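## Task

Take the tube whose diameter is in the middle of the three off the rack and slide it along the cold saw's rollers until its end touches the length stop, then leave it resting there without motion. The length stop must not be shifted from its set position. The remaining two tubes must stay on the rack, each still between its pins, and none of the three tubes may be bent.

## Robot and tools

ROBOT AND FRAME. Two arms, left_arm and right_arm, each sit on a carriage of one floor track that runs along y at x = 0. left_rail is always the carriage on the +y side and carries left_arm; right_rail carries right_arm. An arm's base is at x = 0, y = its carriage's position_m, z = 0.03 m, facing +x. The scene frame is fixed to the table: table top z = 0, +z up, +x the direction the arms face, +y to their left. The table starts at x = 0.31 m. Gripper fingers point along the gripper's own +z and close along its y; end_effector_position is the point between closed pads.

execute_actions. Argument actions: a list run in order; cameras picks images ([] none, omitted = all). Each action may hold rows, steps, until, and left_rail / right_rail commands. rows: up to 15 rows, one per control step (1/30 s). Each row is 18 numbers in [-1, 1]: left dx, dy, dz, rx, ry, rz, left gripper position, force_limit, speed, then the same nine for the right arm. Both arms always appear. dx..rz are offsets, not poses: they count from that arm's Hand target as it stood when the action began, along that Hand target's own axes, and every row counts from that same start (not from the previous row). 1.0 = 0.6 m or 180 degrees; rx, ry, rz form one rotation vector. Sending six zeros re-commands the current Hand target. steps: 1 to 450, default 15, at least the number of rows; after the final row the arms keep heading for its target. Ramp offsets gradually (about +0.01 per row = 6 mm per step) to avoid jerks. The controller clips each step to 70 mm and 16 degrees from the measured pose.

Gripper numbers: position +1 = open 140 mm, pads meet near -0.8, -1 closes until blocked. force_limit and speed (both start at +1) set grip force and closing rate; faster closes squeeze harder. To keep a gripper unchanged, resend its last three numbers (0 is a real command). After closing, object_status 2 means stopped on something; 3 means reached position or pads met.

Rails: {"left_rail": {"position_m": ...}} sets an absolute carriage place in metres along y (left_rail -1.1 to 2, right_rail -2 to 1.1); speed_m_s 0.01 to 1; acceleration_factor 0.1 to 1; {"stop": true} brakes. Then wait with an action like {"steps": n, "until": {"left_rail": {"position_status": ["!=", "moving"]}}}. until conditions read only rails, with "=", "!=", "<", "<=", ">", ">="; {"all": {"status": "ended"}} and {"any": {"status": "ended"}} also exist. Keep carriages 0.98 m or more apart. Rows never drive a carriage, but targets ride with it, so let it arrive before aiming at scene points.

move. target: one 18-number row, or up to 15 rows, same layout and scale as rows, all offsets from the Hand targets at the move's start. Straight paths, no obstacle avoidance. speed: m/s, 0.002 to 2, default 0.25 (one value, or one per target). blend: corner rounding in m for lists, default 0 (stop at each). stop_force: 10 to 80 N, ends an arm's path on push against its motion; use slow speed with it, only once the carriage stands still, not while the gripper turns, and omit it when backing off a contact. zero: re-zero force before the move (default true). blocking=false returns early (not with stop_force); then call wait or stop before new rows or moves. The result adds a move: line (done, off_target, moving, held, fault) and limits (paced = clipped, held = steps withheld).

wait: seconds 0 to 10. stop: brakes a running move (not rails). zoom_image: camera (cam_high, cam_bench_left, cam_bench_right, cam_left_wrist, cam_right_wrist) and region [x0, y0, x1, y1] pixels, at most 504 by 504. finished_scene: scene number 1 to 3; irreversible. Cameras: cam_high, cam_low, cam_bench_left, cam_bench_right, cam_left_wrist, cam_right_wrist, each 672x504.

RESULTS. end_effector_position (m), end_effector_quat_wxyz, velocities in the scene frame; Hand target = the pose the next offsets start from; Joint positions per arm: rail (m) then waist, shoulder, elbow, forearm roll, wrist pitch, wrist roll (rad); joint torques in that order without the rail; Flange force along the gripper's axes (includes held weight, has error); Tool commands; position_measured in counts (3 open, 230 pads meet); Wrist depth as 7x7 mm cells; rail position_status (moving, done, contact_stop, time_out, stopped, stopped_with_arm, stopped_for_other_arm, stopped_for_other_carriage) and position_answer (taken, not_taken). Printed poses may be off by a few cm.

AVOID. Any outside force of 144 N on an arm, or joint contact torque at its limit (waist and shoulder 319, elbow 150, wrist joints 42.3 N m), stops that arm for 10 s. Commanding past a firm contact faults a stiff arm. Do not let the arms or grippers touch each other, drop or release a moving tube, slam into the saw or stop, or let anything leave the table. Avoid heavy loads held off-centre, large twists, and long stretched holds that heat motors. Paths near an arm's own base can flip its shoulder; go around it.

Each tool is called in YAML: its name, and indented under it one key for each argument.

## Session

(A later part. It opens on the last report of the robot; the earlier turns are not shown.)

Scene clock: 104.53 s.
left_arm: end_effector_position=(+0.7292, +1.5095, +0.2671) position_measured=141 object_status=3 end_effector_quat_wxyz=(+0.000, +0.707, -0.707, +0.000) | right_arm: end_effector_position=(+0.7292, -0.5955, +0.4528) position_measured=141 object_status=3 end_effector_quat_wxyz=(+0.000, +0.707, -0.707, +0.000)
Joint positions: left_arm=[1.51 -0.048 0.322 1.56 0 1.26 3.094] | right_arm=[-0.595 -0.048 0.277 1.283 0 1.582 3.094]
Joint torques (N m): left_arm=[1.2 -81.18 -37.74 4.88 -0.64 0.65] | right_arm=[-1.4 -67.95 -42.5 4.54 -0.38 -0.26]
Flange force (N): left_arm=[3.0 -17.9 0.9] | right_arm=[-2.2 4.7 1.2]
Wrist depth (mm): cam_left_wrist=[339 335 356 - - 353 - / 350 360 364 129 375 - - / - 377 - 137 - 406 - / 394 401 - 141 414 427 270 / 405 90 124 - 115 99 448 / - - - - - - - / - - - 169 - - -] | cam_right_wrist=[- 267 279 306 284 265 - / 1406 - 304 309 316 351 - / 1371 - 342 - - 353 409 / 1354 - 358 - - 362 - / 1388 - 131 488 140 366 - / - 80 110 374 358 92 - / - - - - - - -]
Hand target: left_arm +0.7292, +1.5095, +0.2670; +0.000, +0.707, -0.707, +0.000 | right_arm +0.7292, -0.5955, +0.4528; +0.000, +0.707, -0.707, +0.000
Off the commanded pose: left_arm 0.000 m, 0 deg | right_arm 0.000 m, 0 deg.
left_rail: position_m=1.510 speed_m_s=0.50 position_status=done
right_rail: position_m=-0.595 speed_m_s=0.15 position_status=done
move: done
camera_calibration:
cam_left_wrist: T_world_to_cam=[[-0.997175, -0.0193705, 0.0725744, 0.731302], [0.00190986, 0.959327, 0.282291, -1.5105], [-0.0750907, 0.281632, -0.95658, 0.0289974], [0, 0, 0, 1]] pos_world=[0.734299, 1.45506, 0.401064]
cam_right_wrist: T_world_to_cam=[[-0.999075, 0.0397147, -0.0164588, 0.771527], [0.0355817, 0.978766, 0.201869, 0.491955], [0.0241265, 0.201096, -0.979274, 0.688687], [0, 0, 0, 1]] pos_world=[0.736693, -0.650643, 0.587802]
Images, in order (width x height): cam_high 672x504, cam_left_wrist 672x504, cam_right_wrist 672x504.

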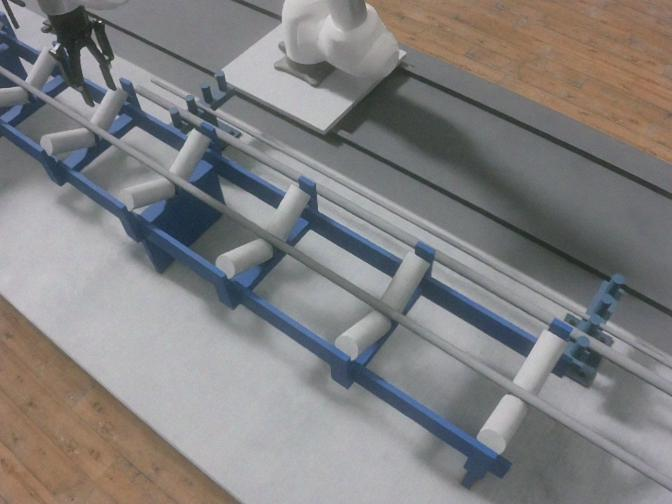

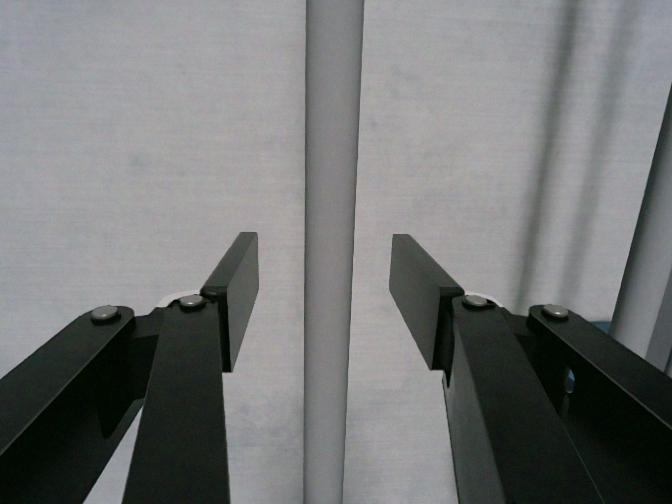

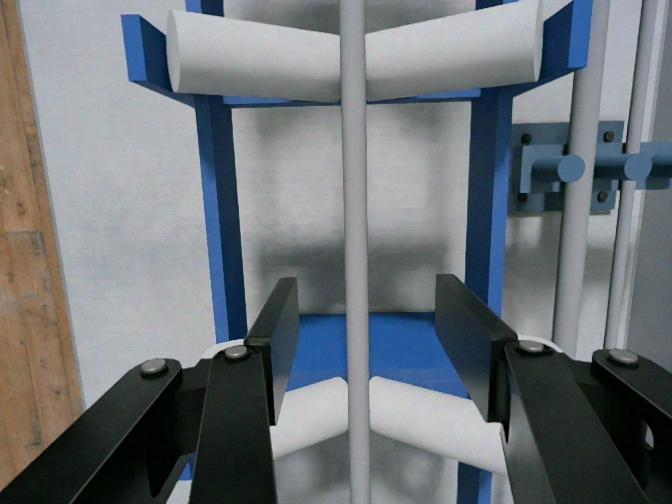

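execute_actions:
  actions:
    - {"rows":[[0,0,0,0,0,0,-1,-0.3,-1,0,0,0,0,0,0,-0.1,-0.1,0]],"steps":75}
    - {"left_rail":{"position_m":1.16,"speed_m_s":0.07,"acceleration_factor":0.3},"steps":250,"until":{"all":{"status":"ended"}}}
  cameras: ["cam_bench_right","cam_left_wrist"]

execute_actions:
  actions:
    - {"left_rail":{"position_m":0.88},"steps":250,"until":{"all":{"status":"ended"}}}
  cameras: ["cam_bench_right"]

zoom_image:
  camera: "cam_bench_right"
  region: [200, 260, 320, 350]

Scene clock: 120.07 s.
left_arm: end_effector_position=(+0.7292, +1.1595, +0.2670) position_measured=202 object_status=2 end_effector_quat_wxyz=(+0.000, +0.707, -0.707, +0.000) | right_arm: end_effector_position=(+0.7292, -0.5955, +0.4528) position_measured=141 object_status=3 end_effector_quat_wxyz=(+0.000, +0.707, -0.707, +0.000)
Joint positions: left_arm=[1.16 -0.048 0.322 1.56 0 1.26 3.094] | right_arm=[-0.595 -0.048 0.277 1.283 0 1.582 3.094]
Joint torques (N m): left_arm=[0.83 -76.85 -35.29 4.81 -0.85 0.65] | right_arm=[-1.57 -67.91 -42.64 4.61 -0.41 -0.33]
Flange force (N): left_arm=[2.3 -16.2 -4.4] | right_arm=[-2.3 4.4 1.9]
Flange force at the end of the 1st action (N): left_arm=[3.4 -18.4 1.3] | right_arm=[-1.7 4.1 1.7]
Wrist depth (mm): cam_left_wrist=[339 - - - - - - / 354 - - - - 376 - / - 403 385 136 - 399 252 / 390 383 386 142 435 411 - / - - 90 152 91 85 444 / - - 64 162 - - 315 / - - - - - - -] | cam_right_wrist=[- 267 278 306 285 265 - / - - 308 312 318 351 - / 1442 - 374 567 - 348 377 / 1363 - 381 - - 590 - / 1414 - 131 526 140 125 - / - 80 110 366 360 92 - / - - - - - - -]
Hand target: left_arm +0.7292, +1.1595, +0.2670; +0.000, +0.707, -0.707, +0.000 | right_arm +0.7292, -0.5955, +0.4528; +0.000, +0.707, -0.707, +0.000
Off the commanded pose: left_arm 0.000 m, 0 deg | right_arm 0.000 m, 0 deg.
left_rail: position_m=1.160 speed_m_s=0.07 position_status=done
right_rail: position_m=-0.595 speed_m_s=0.15 position_status=done
camera_calibration:
cam_left_wrist: T_world_to_cam=[[-0.997175, -0.0193705, 0.0725744, 0.724523], [0.00190986, 0.959327, 0.282291, -1.17473], [-0.0750907, 0.281632, -0.95658, 0.127569], [0, 0, 0, 1]] pos_world=[0.734299, 1.10506, 0.401064]
Images, in order (width x height): cam_bench_right 672x504, cam_left_wrist 672x504.

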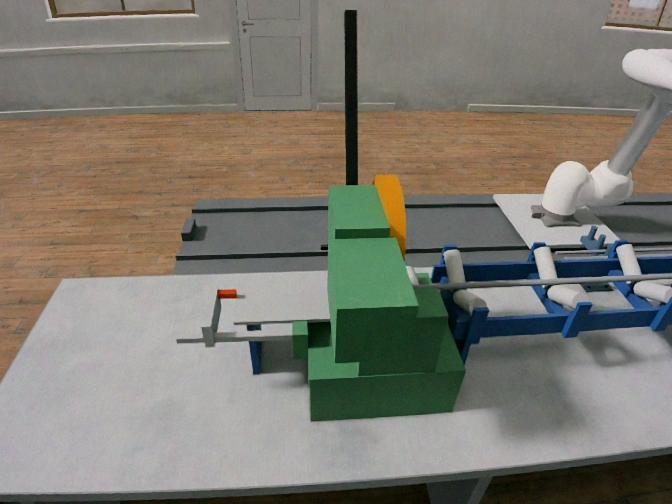

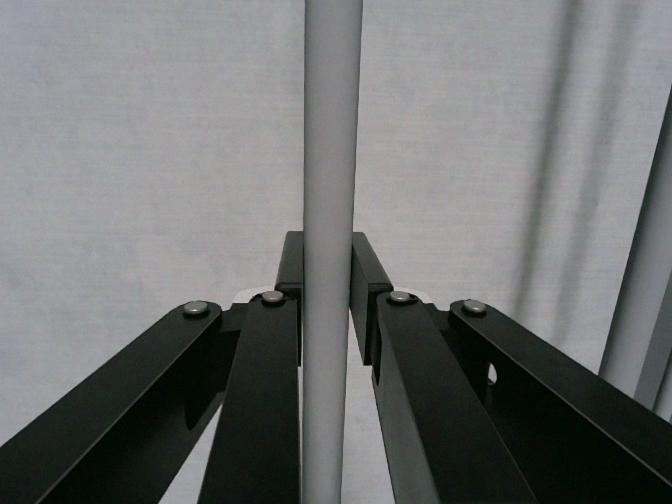

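Scene clock: 124.63 s.
left_arm: end_effector_position=(+0.7292, +0.8795, +0.2670) position_measured=202 object_status=2 end_effector_quat_wxyz=(+0.000, +0.707, -0.707, +0.000) | right_arm: end_effector_position=(+0.7292, -0.5955, +0.4528) position_measured=141 object_status=3 end_effector_quat_wxyz=(+0.000, +0.707, -0.707, +0.000)
Joint positions: left_arm=[0.88 -0.048 0.322 1.56 0 1.26 3.094] | right_arm=[-0.595 -0.048 0.277 1.283 0 1.582 3.094]
Joint torques (N m): left_arm=[1.27 -67.89 -29.67 4.9 -1.32 0.69] | right_arm=[-1.17 -68.44 -42.63 4.66 -0.41 -0.29]
Flange force (N): left_arm=[3.0 -14.8 -16.4] | right_arm=[-1.4 2.3 2.4]
Wrist depth (mm): cam_left_wrist=[339 345 353 345 - - 355 / 355 - 364 130 378 - 388 / 371 368 - 382 - - 258 / - - - 142 407 439 264 / - - 90 151 96 439 458 / - - 64 163 - - - / - - - - - - -] | cam_right_wrist=[- 269 278 299 286 266 - / 1315 - 305 310 319 340 - / 1363 - 346 - - 351 - / 1330 - 362 - - 358 - / 1406 - 131 496 140 116 - / 1470 80 - 374 359 92 - / - - - - - - -]
Hand target: left_arm +0.7292, +0.8795, +0.2670; +0.000, +0.707, -0.707, +0.000 | right_arm +0.7292, -0.5955, +0.4528; +0.000, +0.707, -0.707, +0.000
Tool commands: left_gripper/position=-1.0 left_gripper/force_limit=-0.3 left_gripper/speed=-1.0 right_gripper/position=-0.1 right_gripper/force_limit=-0.1 right_gripper/speed=+0.0
Off the commanded pose: left_arm 0.000 m, 0 deg | right_arm 0.000 m, 0 deg.
left_rail: position_m=0.880 speed_m_s=0.07 position_status=done
right_rail: position_m=-0.595 speed_m_s=0.15 position_status=done
Images, in order (width x height): cam_bench_right 672x504.

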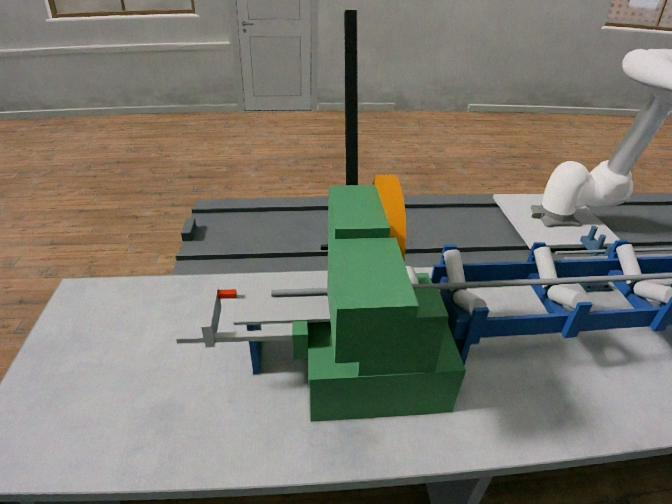

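Scaled by 4.200.

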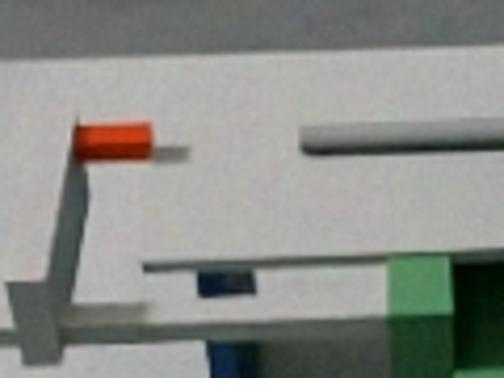

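execute_actions:
  actions:
    - {"left_rail":{"position_m":0.84},"steps":250,"until":{"all":{"status":"ended"}}}
  cameras: []

move:
  target: [0.17,0,0,0,0,0,-1,-0.3,-1,0,0,0,0,0,0,-0.1,-0.1,0]
  speed: 0.012
  stop_force: 12
  cameras: ["cam_bench_right"]

zoom_image:
  camera: "cam_bench_right"
  region: [200, 260, 320, 350]

Scene clock: 134.50 s.
left_arm: end_effector_position=(+0.7292, +0.8395, +0.2670) position_measured=202 object_status=2 end_effector_quat_wxyz=(+0.000, +0.707, -0.707, +0.000) | right_arm: end_effector_position=(+0.7292, -0.5955, +0.4528) position_measured=141 object_status=3 end_effector_quat_wxyz=(+0.000, +0.707, -0.707, +0.000)
Joint positions: left_arm=[0.84 -0.048 0.322 1.56 0 1.26 3.094] | right_arm=[-0.595 -0.048 0.277 1.283 0 1.582 3.094]
Joint torques (N m): left_arm=[0.58 -65.04 -27.97 4.87 -1.38 0.77] | right_arm=[-1.32 -68.44 -42.61 4.58 -0.35 -0.35]
Flange force (N): left_arm=[2.1 -14.7 -19.7] | right_arm=[-1.9 3.5 1.8]
Wrist depth (mm): cam_left_wrist=[338 - 344 126 361 360 - / - - - 361 367 384 382 / - 377 - 137 - 386 402 / 386 - - 142 421 427 272 / - 412 90 151 91 441 280 / - - 64 - - - - / - - - - - - -] | cam_right_wrist=[- 266 282 299 284 265 - / 1388 321 307 308 322 333 - / 1354 - 342 - - 432 - / 1315 - 365 - - 358 - / 1397 - 131 344 140 367 - / 1461 80 110 372 359 92 - / - - - - - - -]
Hand target: left_arm +0.7292, +0.8395, +0.2670; +0.000, +0.707, -0.707, +0.000 | right_arm +0.7292, -0.5955, +0.4528; +0.000, +0.707, -0.707, +0.000
Tool commands: left_gripper/position=-1.0 left_gripper/force_limit=-0.3 left_gripper/speed=-1.0 right_gripper/position=-0.1 right_gripper/force_limit=-0.1 right_gripper/speed=+0.0
Off the commanded pose: left_arm 0.000 m, 0 deg | right_arm 0.000 m, 0 deg.
left_rail: position_m=0.840 speed_m_s=0.07 position_status=done
right_rail: position_m=-0.595 speed_m_s=0.15 position_status=done
No camera images: "cameras" was empty.

Scene clock: 140.17 s.
left_arm: end_effector_position=(+0.7291, +0.7793, +0.2669) position_measured=202 object_status=2 end_effector_quat_wxyz=(+0.000, +0.707, -0.707, +0.000) | right_arm: end_effector_position=(+0.7292, -0.5955, +0.4528) position_measured=141 object_status=3 end_effector_quat_wxyz=(+0.000, +0.707, -0.707, +0.000)
Joint positions: left_arm=[0.84 -0.13 0.326 1.555 0 1.261 3.011] | right_arm=[-0.595 -0.048 0.277 1.283 0 1.582 3.094]
Joint torques (N m): left_arm=[-7.98 -67.35 -29.78 0.52 -2.04 0.67] | right_arm=[-0.96 -67.84 -42.72 4.6 -0.39 -0.35]
Flange force (N): left_arm=[-8.2 -15.3 -17.6] | right_arm=[-1.5 4.7 1.9]
Wrist depth (mm): cam_left_wrist=[- - - 123 357 - 369 / - - 365 127 389 383 388 / 371 385 380 134 - 396 413 / 392 - 390 140 426 - 266 / - - 90 150 96 86 286 / - - 65 160 - - 296 / - - - - - - -] | cam_right_wrist=[- 268 277 298 285 266 - / 1129 - 307 311 315 354 - / 1330 - 377 - - 421 404 / 1442 - 371 640 - 359 - / 628 619 131 515 156 361 - / - 80 110 373 359 92 - / - - - - 372 - -]
Hand target: left_arm +0.7291, +0.7793, +0.2669; +0.000, +0.707, -0.707, +0.000 (not the last commanded pose) | right_arm +0.7292, -0.5955, +0.4528; +0.000, +0.707, -0.707, +0.000
Off the commanded pose: left_arm 0.042 m, 0 deg | right_arm 0.000 m, 0 deg.
left_rail: position_m=0.840 speed_m_s=0.07 position_status=done
right_rail: position_m=-0.595 speed_m_s=0.15 position_status=done
move: contact (left_arm)
Images, in order (width x height): cam_bench_right 672x504.

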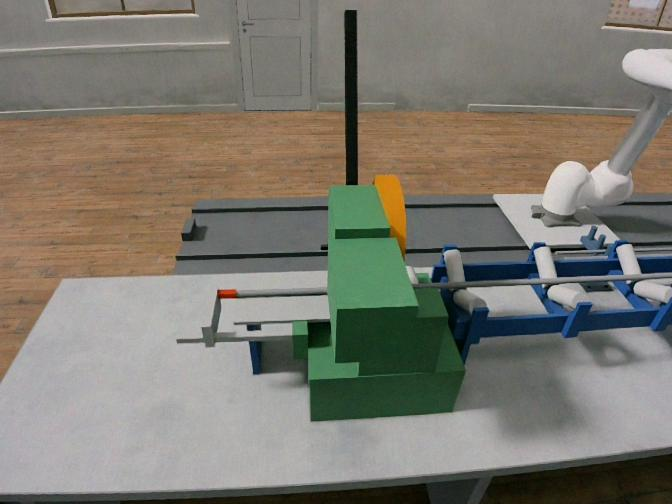

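Scaled by 4.200.

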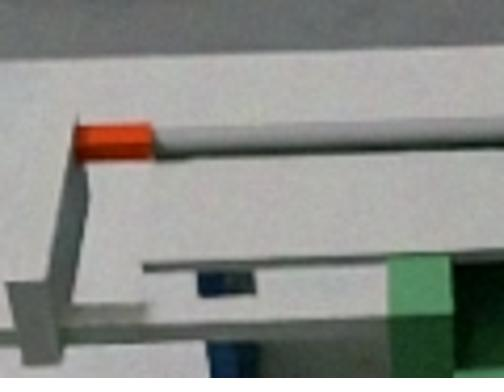

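move:
  target: [0,0,-0.007,0,0,0,-1,-0.3,-1,0,0,0,0,0,0,-0.1,-0.1,0]
  speed: 0.01
  cameras: []

execute_actions:
  actions:
    - {"rows":[[0,0,0,0,0,0,-0.2,-0.3,-1,0,0,0,0,0,0,-0.1,-0.1,0]],"steps":60}
  cameras: []

move:
  target: [0,0,-0.25,0,0,0,-0.2,-0.3,-1,0,0,0,0,0,0,-0.1,-0.1,0]
  speed: 0.15
  cameras: ["cam_bench_right"]

zoom_image:
  camera: "cam_bench_right"
  region: [200, 260, 320, 350]

Scene clock: 148.83 s.
left_arm: end_effector_position=(+0.7291, +0.7793, +0.2711) position_measured=202 object_status=2 end_effector_quat_wxyz=(+0.000, +0.707, -0.707, +0.000) | right_arm: end_effector_position=(+0.7292, -0.5955, +0.4528) position_measured=141 object_status=3 end_effector_quat_wxyz=(+0.000, +0.707, -0.707, +0.000)
Joint positions: left_arm=[0.84 -0.13 0.324 1.55 0 1.268 3.011] | right_arm=[-0.595 -0.048 0.277 1.283 0 1.582 3.094]
Joint torques (N m): left_arm=[-7.98 -84.1 -40.09 0.47 -1.19 0.79] | right_arm=[-1.11 -68.1 -42.64 4.55 -0.42 -0.3]
Flange force (N): left_arm=[-7.9 -18.9 4.2] | right_arm=[-1.8 4.9 1.1]
Wrist depth (mm): cam_left_wrist=[- 342 356 123 - 359 - / - 360 357 128 387 380 - / 379 373 - 136 - 397 395 / - - - 141 - 432 433 / 407 - 90 149 91 449 295 / - - 64 161 - - 309 / - - - 169 - - -] | cam_right_wrist=[548 269 278 300 285 266 - / 1248 - 309 314 314 351 - / 1388 - 332 - - 437 - / 1406 - 374 609 - 356 - / 1388 - 130 494 140 117 648 / 1451 80 110 368 360 92 - / - - - - - - -]
Hand target: left_arm +0.7291, +0.7793, +0.2711; +0.000, +0.707, -0.707, +0.000 | right_arm +0.7292, -0.5955, +0.4528; +0.000, +0.707, -0.707, +0.000
Off the commanded pose: left_arm 0.000 m, 0 deg | right_arm 0.000 m, 0 deg.
left_rail: position_m=0.840 speed_m_s=0.07 position_status=done
right_rail: position_m=-0.595 speed_m_s=0.15 position_status=done
move: done
No camera images: "cameras" was empty.

Scene clock: 151.03 s.
left_arm: end_effector_position=(+0.7291, +0.7793, +0.2711) position_measured=154 object_status=3 end_effector_quat_wxyz=(+0.000, +0.707, -0.707, +0.000) | right_arm: end_effector_position=(+0.7292, -0.5955, +0.4528) position_measured=141 object_status=3 end_effector_quat_wxyz=(+0.000, +0.707, -0.707, +0.000)
Joint positions: left_arm=[0.84 -0.13 0.324 1.55 0 1.268 3.011] | right_arm=[-0.595 -0.048 0.277 1.283 0 1.582 3.094]
Joint torques (N m): left_arm=[1.56 -81.09 -37.57 4.94 -0.66 0.76] | right_arm=[-1.26 -68.03 -42.63 4.59 -0.44 -0.38]
Flange force (N): left_arm=[5.0 -18.0 0.3] | right_arm=[-1.7 4.0 1.5]
Wrist depth (mm): cam_left_wrist=[- - - 124 362 360 362 / - - 367 131 380 386 - / - - - 136 - 397 - / - - 135 143 421 435 272 / - 90 99 152 115 92 287 / - 72 72 164 - - - / - - - 173 - - -] | cam_right_wrist=[- 268 278 303 284 265 - / 1263 - 304 312 322 336 - / 1307 - 343 - - 342 - / - - 372 - - 353 - / 1470 - 131 514 156 126 628 / 1470 80 110 370 360 92 - / - - - 368 - - -]
Hand target: left_arm +0.7291, +0.7793, +0.2711; +0.000, +0.707, -0.707, +0.000 | right_arm +0.7292, -0.5955, +0.4528; +0.000, +0.707, -0.707, +0.000
Off the commanded pose: left_arm 0.000 m, 0 deg | right_arm 0.000 m, 0 deg.
left_rail: position_m=0.840 speed_m_s=0.07 position_status=done
right_rail: position_m=-0.595 speed_m_s=0.15 position_status=done
No camera images: "cameras" was empty.

Scene clock: 152.47 s.
left_arm: end_effector_position=(+0.7291, +0.7793, +0.4211) position_measured=154 object_status=3 end_effector_quat_wxyz=(+0.000, +0.707, -0.707, +0.000) | right_arm: end_effector_position=(+0.7292, -0.5955, +0.4528) position_measured=141 object_status=3 end_effector_quat_wxyz=(+0.000, +0.707, -0.707, +0.000)
Joint positions: left_arm=[0.84 -0.13 0.282 1.333 0 1.527 3.011] | right_arm=[-0.595 -0.048 0.277 1.283 0 1.582 3.094]
Joint torques (N m): left_arm=[0.93 -78 -40.62 5.11 -0.45 0.62] | right_arm=[-1.42 -68.39 -42.52 4.51 -0.4 -0.36]
Flange force (N): left_arm=[3.6 -15.2 -1.5] | right_arm=[-2.2 3.8 1.0]
Wrist depth (mm): cam_left_wrist=[465 457 - 464 469 471 522 / 480 - 520 270 515 - 555 / 511 520 - 541 - 559 549 / 539 - 137 580 - 566 600 / - 90 95 - 115 97 615 / - 71 72 - - - - / - - 675 684 - - -] | cam_right_wrist=[- 268 279 301 289 264 - / 1363 - 304 307 320 334 - / 1255 - 354 - - 385 441 / 1363 599 376 - - 362 - / 1414 - 131 525 140 359 - / 1433 80 - 368 360 92 - / - - - 374 - - -]
Hand target: left_arm +0.7291, +0.7793, +0.4211; +0.000, +0.707, -0.707, +0.000 | right_arm +0.7292, -0.5955, +0.4528; +0.000, +0.707, -0.707, +0.000
Off the commanded pose: left_arm 0.000 m, 0 deg | right_arm 0.000 m, 0 deg.
left_rail: position_m=0.840 speed_m_s=0.07 position_status=done
right_rail: position_m=-0.595 speed_m_s=0.15 position_status=done
move: done
Images, in order (width x height): cam_bench_right 672x504.

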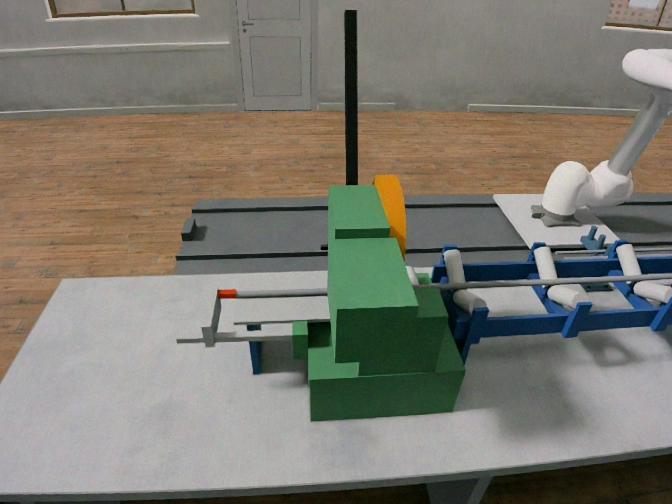

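Scaled by 4.200.

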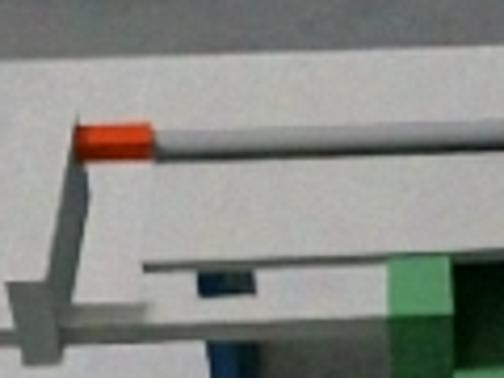

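finished_scene:
  scene: 3

The scene is finished: the task was done.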